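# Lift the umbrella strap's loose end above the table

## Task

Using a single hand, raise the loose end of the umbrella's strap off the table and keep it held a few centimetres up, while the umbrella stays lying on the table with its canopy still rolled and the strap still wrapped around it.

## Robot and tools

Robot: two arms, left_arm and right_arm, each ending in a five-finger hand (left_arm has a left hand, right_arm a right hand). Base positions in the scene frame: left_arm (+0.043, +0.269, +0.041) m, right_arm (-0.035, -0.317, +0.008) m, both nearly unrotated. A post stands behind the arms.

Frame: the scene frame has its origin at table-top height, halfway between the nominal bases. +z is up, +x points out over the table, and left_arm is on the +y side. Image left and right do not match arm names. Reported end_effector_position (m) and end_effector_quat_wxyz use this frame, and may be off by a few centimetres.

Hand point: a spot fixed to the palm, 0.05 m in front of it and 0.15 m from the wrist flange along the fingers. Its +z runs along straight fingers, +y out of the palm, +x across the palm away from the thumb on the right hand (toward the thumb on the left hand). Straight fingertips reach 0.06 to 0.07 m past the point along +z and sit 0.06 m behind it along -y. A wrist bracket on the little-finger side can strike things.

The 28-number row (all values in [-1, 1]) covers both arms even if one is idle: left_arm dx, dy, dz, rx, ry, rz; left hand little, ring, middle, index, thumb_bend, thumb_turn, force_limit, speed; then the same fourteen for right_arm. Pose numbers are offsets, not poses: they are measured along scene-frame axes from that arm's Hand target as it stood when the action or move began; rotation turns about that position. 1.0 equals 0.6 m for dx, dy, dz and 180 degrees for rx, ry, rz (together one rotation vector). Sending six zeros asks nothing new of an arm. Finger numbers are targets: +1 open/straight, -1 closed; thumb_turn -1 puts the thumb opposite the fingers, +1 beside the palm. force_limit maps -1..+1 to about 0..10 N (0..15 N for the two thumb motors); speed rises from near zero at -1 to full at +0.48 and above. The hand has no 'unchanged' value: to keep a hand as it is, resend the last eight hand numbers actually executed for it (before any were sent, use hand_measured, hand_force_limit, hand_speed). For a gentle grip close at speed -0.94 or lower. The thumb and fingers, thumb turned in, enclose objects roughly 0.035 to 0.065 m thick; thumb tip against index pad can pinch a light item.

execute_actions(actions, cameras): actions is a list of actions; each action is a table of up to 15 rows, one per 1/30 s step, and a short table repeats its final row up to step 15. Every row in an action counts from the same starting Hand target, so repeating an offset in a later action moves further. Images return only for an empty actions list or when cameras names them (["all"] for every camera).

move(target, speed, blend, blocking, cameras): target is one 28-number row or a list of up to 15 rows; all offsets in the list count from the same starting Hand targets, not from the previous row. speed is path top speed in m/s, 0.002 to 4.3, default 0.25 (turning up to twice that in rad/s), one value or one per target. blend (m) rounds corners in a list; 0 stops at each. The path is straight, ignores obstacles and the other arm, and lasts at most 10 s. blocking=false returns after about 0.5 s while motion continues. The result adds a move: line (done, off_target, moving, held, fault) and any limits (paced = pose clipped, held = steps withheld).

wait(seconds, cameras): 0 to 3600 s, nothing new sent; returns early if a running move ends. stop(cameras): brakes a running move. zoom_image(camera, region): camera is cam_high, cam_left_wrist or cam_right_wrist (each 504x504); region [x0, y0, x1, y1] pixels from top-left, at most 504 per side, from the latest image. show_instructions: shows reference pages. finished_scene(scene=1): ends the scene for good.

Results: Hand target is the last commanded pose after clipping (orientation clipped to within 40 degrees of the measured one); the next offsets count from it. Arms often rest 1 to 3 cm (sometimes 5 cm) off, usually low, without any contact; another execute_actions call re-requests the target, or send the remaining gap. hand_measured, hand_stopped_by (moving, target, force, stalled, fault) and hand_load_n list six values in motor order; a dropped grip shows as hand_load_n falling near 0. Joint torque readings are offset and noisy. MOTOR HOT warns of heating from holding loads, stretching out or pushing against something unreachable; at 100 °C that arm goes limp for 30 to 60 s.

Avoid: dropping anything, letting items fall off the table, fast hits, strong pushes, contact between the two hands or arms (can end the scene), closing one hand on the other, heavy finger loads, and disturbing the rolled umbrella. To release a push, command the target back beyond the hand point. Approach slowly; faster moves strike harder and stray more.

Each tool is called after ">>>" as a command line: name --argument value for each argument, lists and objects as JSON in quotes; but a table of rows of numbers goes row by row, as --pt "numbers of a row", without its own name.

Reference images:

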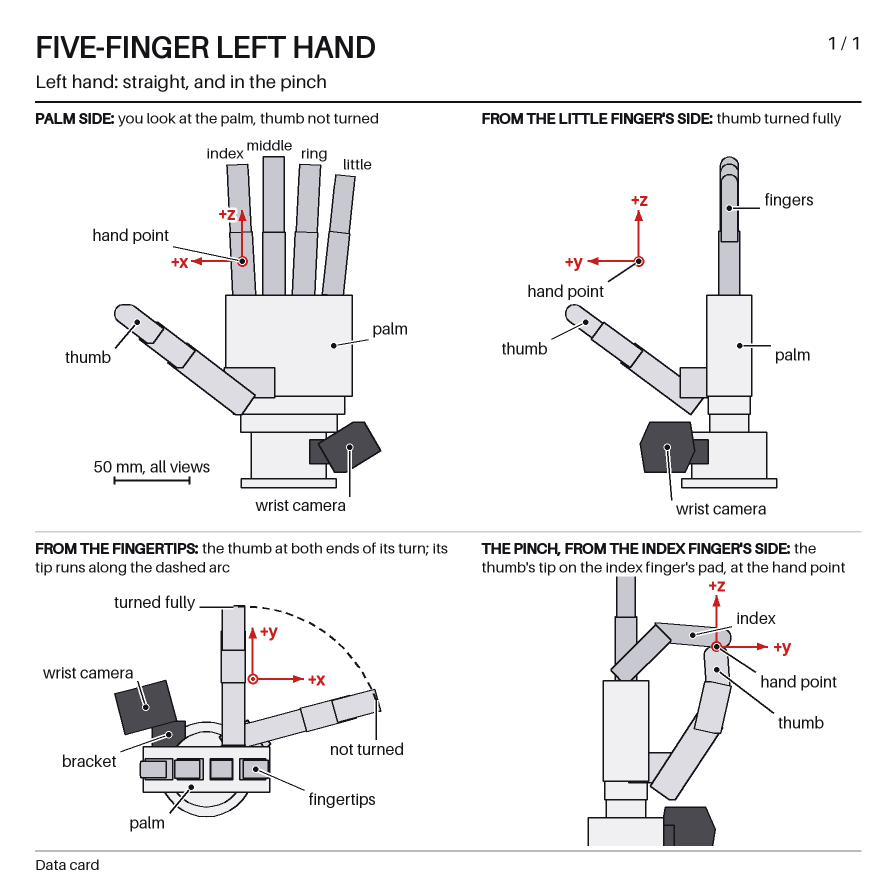

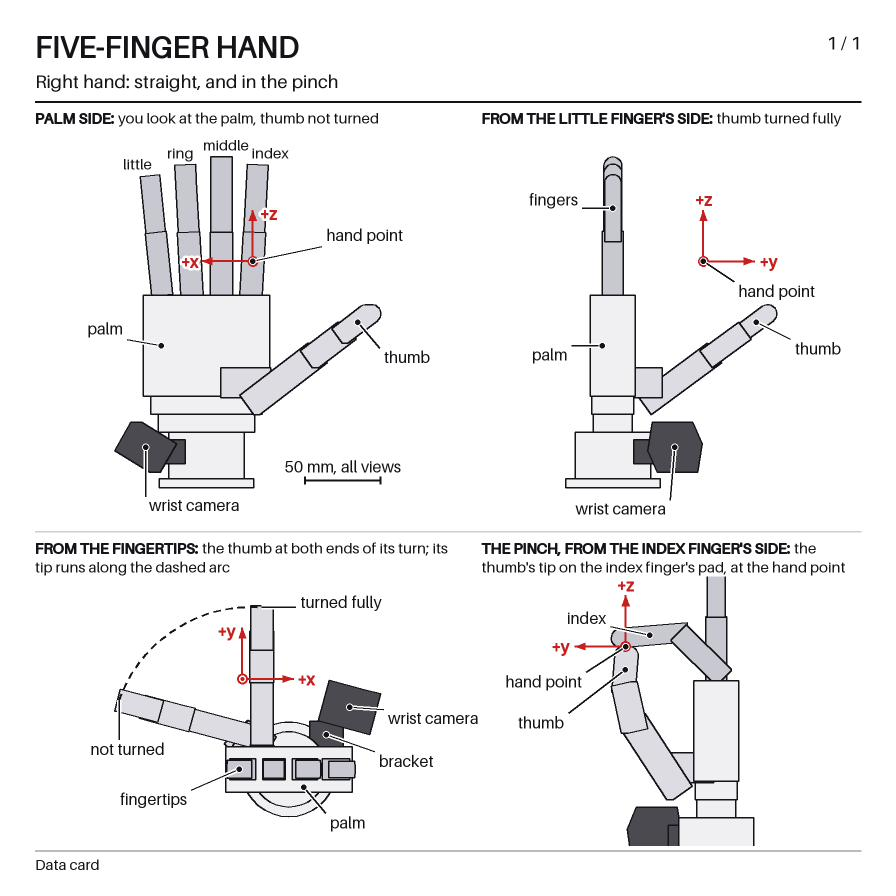

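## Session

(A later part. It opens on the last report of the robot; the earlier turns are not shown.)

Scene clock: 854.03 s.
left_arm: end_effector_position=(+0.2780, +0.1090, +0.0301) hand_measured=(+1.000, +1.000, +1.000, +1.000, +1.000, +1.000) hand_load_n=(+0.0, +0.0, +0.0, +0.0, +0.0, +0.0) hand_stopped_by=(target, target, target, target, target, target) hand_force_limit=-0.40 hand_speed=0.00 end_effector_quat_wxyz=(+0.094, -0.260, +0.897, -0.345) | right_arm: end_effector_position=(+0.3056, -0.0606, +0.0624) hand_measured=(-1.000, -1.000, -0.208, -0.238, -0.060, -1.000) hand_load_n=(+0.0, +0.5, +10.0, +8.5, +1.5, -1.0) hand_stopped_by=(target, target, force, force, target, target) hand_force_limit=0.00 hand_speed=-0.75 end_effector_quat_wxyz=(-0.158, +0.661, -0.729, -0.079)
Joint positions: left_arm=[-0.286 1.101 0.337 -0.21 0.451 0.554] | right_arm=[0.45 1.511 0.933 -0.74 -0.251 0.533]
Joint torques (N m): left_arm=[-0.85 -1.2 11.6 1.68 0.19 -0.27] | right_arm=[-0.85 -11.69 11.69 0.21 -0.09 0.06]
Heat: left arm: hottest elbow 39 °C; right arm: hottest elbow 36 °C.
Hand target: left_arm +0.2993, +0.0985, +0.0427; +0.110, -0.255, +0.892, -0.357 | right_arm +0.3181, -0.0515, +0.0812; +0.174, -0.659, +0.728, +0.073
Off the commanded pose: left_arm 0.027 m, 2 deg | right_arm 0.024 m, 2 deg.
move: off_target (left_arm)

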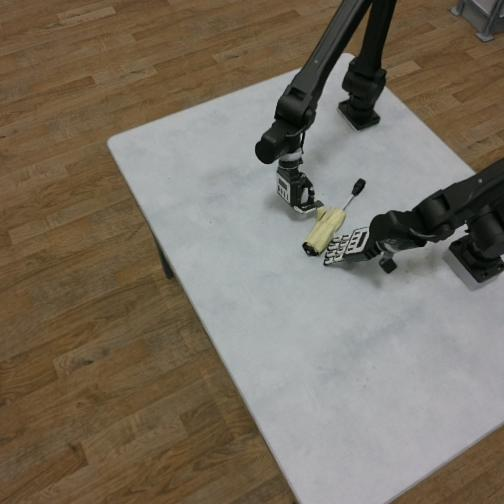

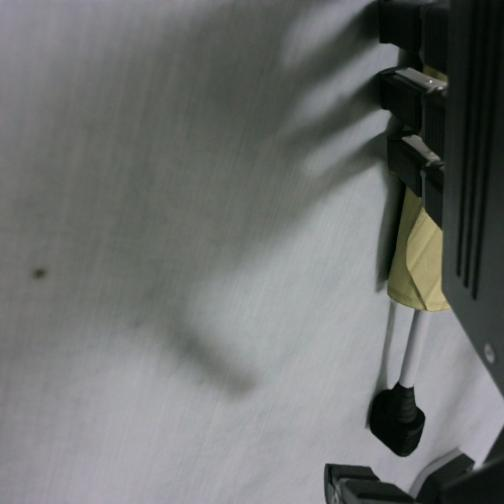

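>>> move --target '[0.0285,-0.014,0.0,0,0,0,1,1,1,1,1,1,-0.4,0,0,0,0,0,0,0,-1,-1,-0.35,-0.4,-0.06,-1,0,-0.75]' --speed 0.04 --cameras '["cam_high","cam_left_wrist","cam_right_wrist"]'

>>> zoom_image --camera "cam_high" --region '[260, 160, 400, 270]'

Scene clock: 856.10 s.
left_arm: end_effector_position=(+0.2916, +0.1027, +0.0304) hand_measured=(+1.000, +1.000, +1.000, +1.000, +1.000, +1.000) hand_load_n=(+0.0, +0.0, -1.0, -0.5, +0.0, +0.0) hand_stopped_by=(target, target, target, target, target, target) hand_force_limit=-0.40 hand_speed=0.00 end_effector_quat_wxyz=(+0.092, -0.261, +0.898, -0.343) | right_arm: end_effector_position=(+0.3056, -0.0607, +0.0624) hand_measured=(-1.000, -1.000, -0.208, -0.238, -0.060, -1.000) hand_load_n=(+0.0, +0.0, +10.0, +8.5, +1.5, -1.0) hand_stopped_by=(target, target, force, force, target, target) hand_force_limit=0.00 hand_speed=-0.75 end_effector_quat_wxyz=(-0.158, +0.661, -0.729, -0.079)
Joint positions: left_arm=[-0.294 1.157 0.375 -0.195 0.446 0.546] | right_arm=[0.45 1.511 0.933 -0.74 -0.251 0.533]
Joint torques (N m): left_arm=[-1.08 -1.26 11.89 2 0.17 -0.29] | right_arm=[-1.2 -11.99 11.67 0.08 -0.1 0.06]
Heat: left arm: hottest elbow 39 °C; right arm: hottest elbow 36 °C.
Hand target: left_arm +0.3165, +0.0901, +0.0427; +0.110, -0.255, +0.892, -0.357 | right_arm +0.3181, -0.0515, +0.0812; +0.174, -0.659, +0.728, +0.073
Off the commanded pose: left_arm 0.030 m, 3 deg | right_arm 0.024 m, 2 deg.
move: off_target (left_arm)

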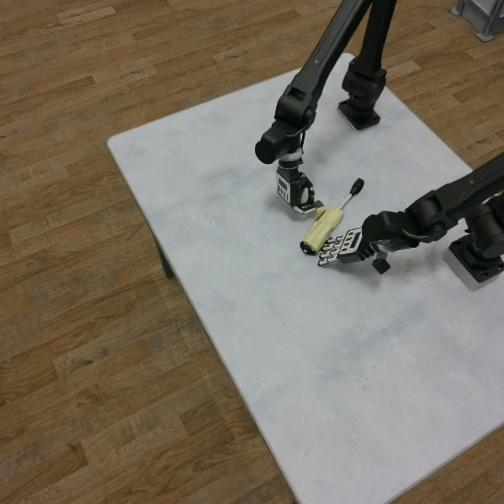

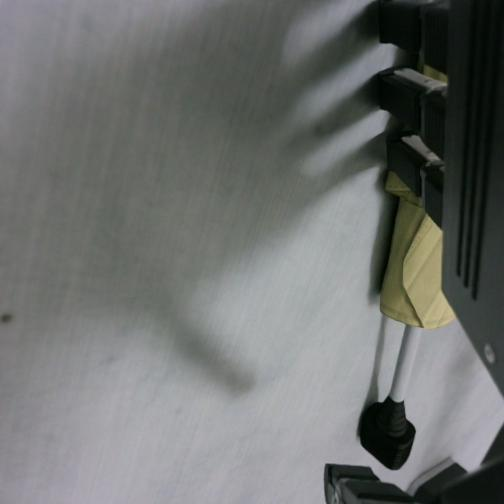

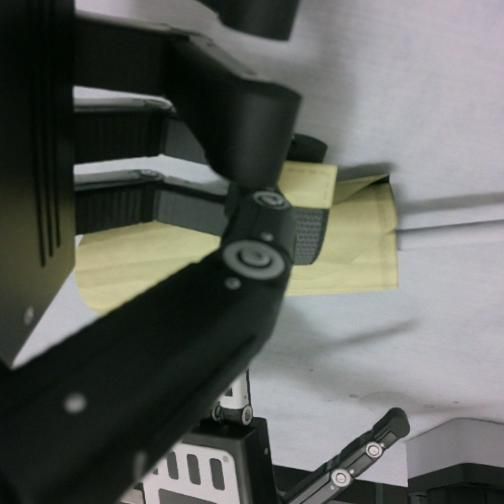

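Scaled by 3.600 from the camera's image (finer frame: 720x720).

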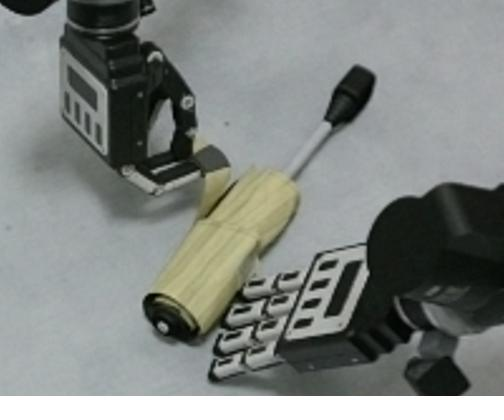

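>>> move --target '[0.0125,-0.024,0.0,0,0,0,1,1,1,1,1,1,-0.4,0,0,0,0,0,0,0,-1,-1,-0.35,-0.4,-0.06,-1,0,-0.75]' --speed 0.04 --cameras '["cam_high","cam_left_wrist","cam_right_wrist"]'

>>> zoom_image --camera "cam_high" --region '[260, 160, 400, 270]'

Scene clock: 858.17 s.
left_arm: end_effector_position=(+0.3013, +0.0887, +0.0306) hand_measured=(+1.000, +1.000, +1.000, +1.000, +1.000, +1.000) hand_load_n=(+0.0, +0.0, -0.5, -0.5, +0.0, +0.0) hand_stopped_by=(target, target, target, target, target, target) hand_force_limit=-0.40 hand_speed=0.00 end_effector_quat_wxyz=(+0.093, -0.260, +0.898, -0.343) | right_arm: end_effector_position=(+0.3056, -0.0607, +0.0624) hand_measured=(-1.000, -1.000, -0.208, -0.238, -0.060, -1.000) hand_load_n=(+0.0, +0.0, +10.0, +8.5, +1.5, -1.0) hand_stopped_by=(target, target, force, force, target, target) hand_force_limit=0.00 hand_speed=-0.75 end_effector_quat_wxyz=(-0.158, +0.661, -0.730, -0.079)
Joint positions: left_arm=[-0.335 1.201 0.404 -0.162 0.421 0.511] | right_arm=[0.45 1.511 0.933 -0.74 -0.251 0.533]
Joint torques (N m): left_arm=[-0.97 -2.02 11.59 1.91 0.14 -0.32] | right_arm=[-0.62 -12.04 11.58 0.13 -0.12 0.06]
Heat: left arm: hottest elbow 39 °C; right arm: hottest elbow 36 °C.
Hand target: left_arm +0.3240, +0.0757, +0.0428; +0.110, -0.255, +0.892, -0.357 | right_arm +0.3181, -0.0515, +0.0812; +0.174, -0.659, +0.728, +0.073
Off the commanded pose: left_arm 0.029 m, 3 deg | right_arm 0.024 m, 2 deg.
move: off_target (left_arm)

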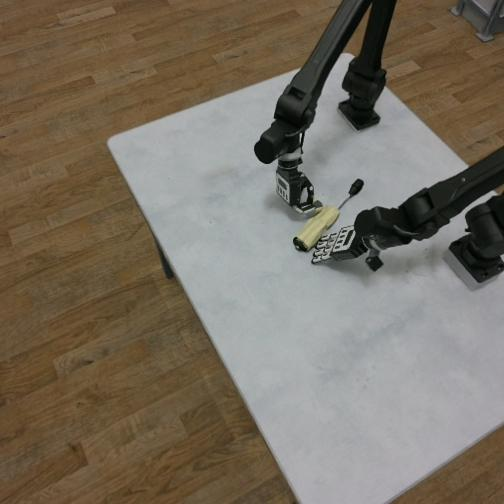

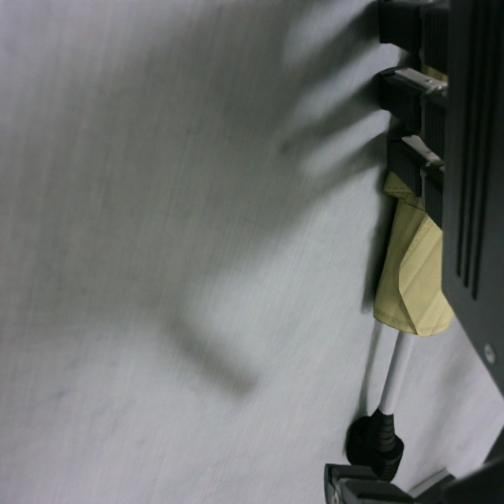

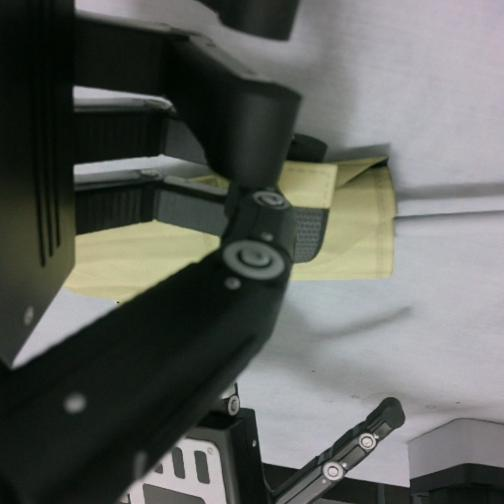

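Scaled by 3.600 from the camera's image (finer frame: 720x720).

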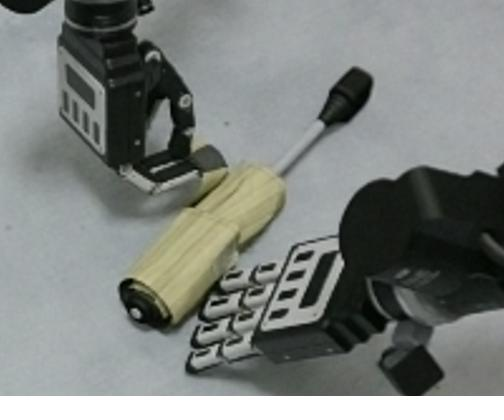

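>>> move --pt "-0.04 0.064 0 0 0 0 1 1 1 1 1 1 -0.4 0 0 0 0 0 0 0 -1 -1 -0.35 -0.4 -0.06 -1 0 -0.75" --pt "-0.09 0.14 0.2 0 0 0 1 1 1 1 1 1 -0.4 0 0 0 0 0 0 0 -1 -1 -0.35 -0.4 -0.06 -1 0 -0.75" --speed 0.08 --cameras '["cam_high","cam_left_wrist","cam_right_wrist"]'

>>> zoom_image --camera "cam_high" --region '[260, 160, 400, 270]'

Scene clock: 863.03 s.
left_arm: end_effector_position=(+0.2555, +0.1582, +0.1409) hand_measured=(+1.000, +1.000, +1.000, +1.000, +1.000, +1.000) hand_load_n=(+0.0, +0.0, +0.0, +0.0, +0.0, +0.0) hand_stopped_by=(target, target, target, target, target, target) hand_force_limit=-0.40 hand_speed=0.00 end_effector_quat_wxyz=(+0.089, -0.264, +0.894, -0.350) | right_arm: end_effector_position=(+0.3056, -0.0607, +0.0624) hand_measured=(-1.000, -1.000, -0.208, -0.238, -0.060, -1.000) hand_load_n=(+0.0, +0.0, +10.0, +8.5, +1.5, -1.0) hand_stopped_by=(target, target, force, force, target, target) hand_force_limit=0.00 hand_speed=-0.75 end_effector_quat_wxyz=(-0.158, +0.661, -0.730, -0.078)
Joint positions: left_arm=[-0.067 0.749 0.512 -0.843 0.577 0.757] | right_arm=[0.45 1.511 0.933 -0.74 -0.25 0.533]
Joint torques (N m): left_arm=[0.97 -0.26 14.8 0.4 0.56 -0.03] | right_arm=[-0.97 -11.81 11.58 0.13 -0.09 0.06]
Heat: left arm: hottest elbow 39 °C; right arm: hottest elbow 36 °C.
Hand target: left_arm +0.2700, +0.1596, +0.1627; +0.110, -0.255, +0.892, -0.357 | right_arm +0.3182, -0.0515, +0.0812; +0.174, -0.659, +0.728, +0.073
Off the commanded pose: left_arm 0.026 m, 3 deg | right_arm 0.024 m, 2 deg.
move: off_target (left_arm)

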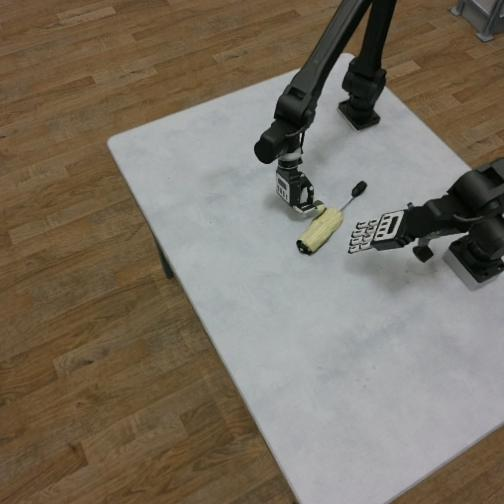

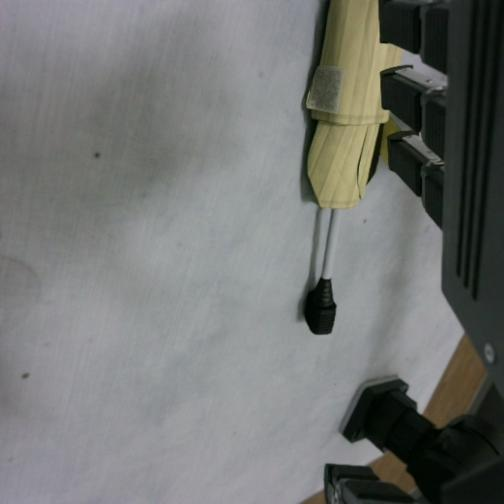

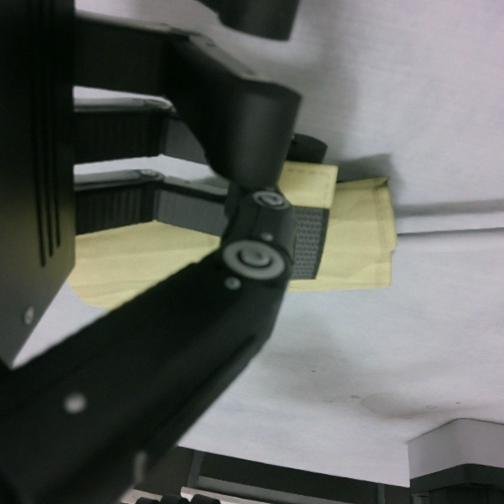

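Scaled by 3.600 from the camera's image (finer frame: 720x720).

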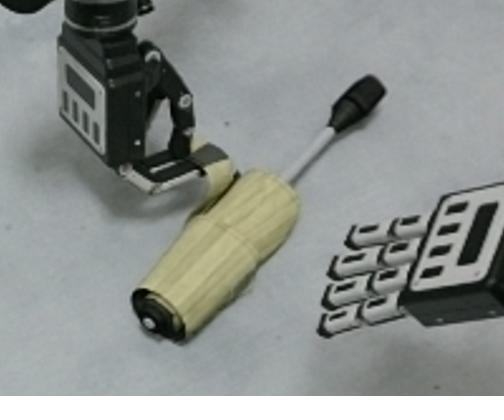

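>>> zoom_image --camera "cam_left_wrist" --region '[240, 0, 460, 220]'

>>> zoom_image --camera "cam_high" --region '[290, 190, 350, 260]'

Scaled by 2.291 from the camera's image (finer frame: 720x720).

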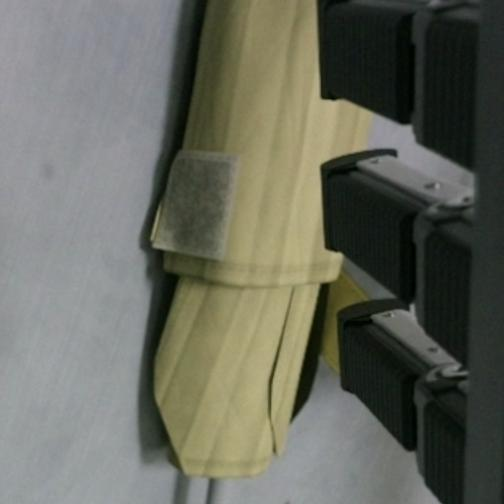

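Scaled by 7.200 from the camera's image (finer frame: 720x720).

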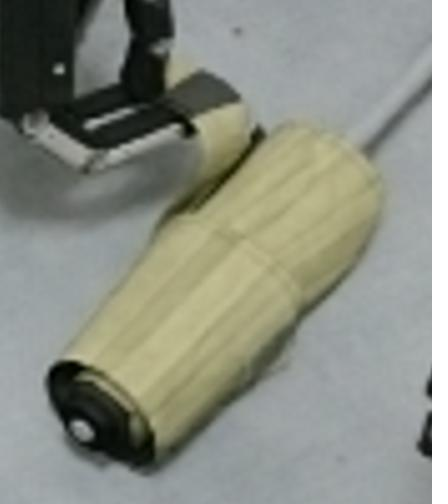

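>>> wait --seconds 1 --cameras '["cam_right_wrist"]'

>>> zoom_image --camera "cam_right_wrist" --region '[60, 120, 420, 330]'

Scene clock: 890.40 s.
left_arm: end_effector_position=(+0.2555, +0.1582, +0.1409) hand_measured=(+1.000, +1.000, +1.000, +1.000, +1.000, +1.000) hand_load_n=(+0.0, +0.0, +0.0, +0.0, +0.0, +0.0) hand_stopped_by=(target, target, target, target, target, target) hand_force_limit=-0.40 hand_speed=0.00 end_effector_quat_wxyz=(+0.089, -0.264, +0.895, -0.350) | right_arm: end_effector_position=(+0.3056, -0.0607, +0.0624) hand_measured=(-1.000, -1.000, -0.208, -0.238, -0.060, -1.000) hand_load_n=(+0.0, +0.0, +10.0, +8.5, +1.5, -1.0) hand_stopped_by=(target, target, force, force, target, target) hand_force_limit=0.00 hand_speed=-0.75 end_effector_quat_wxyz=(-0.158, +0.661, -0.730, -0.078)
Joint positions: left_arm=[-0.067 0.749 0.512 -0.843 0.577 0.757] | right_arm=[0.45 1.511 0.933 -0.74 -0.25 0.533]
Joint torques (N m): left_arm=[0.91 -0.21 14.82 0.39 0.55 0.02] | right_arm=[-0.85 -11.75 11.59 0.12 -0.1 0.09]
Heat: left arm: hottest elbow 43 °C; right arm: hottest elbow 37 °C.
Hand target: left_arm +0.2700, +0.1596, +0.1628; +0.110, -0.255, +0.892, -0.357 | right_arm +0.3182, -0.0515, +0.0812; +0.174, -0.659, +0.728, +0.073
Off the commanded pose: left_arm 0.026 m, 3 deg | right_arm 0.024 m, 2 deg.
wait: 1.00 s; at rest from the start

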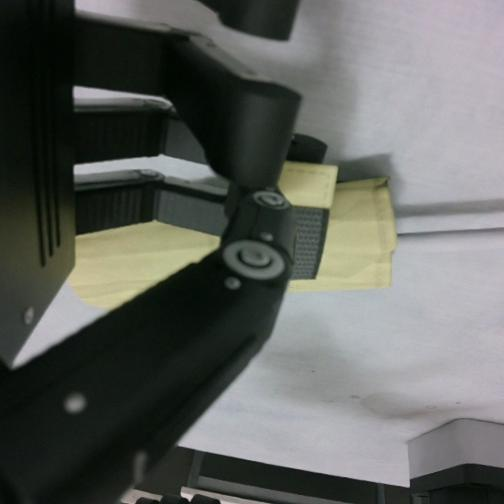

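Scaled by 1.400 from the camera's image (finer frame: 720x720).

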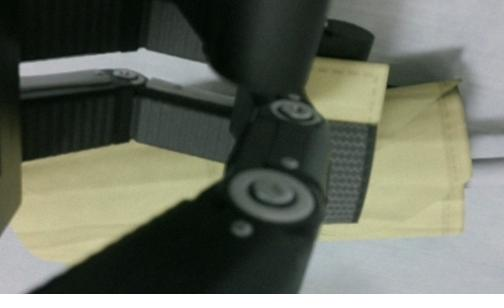

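>>> finished_scene

The scene is finished: the task was done.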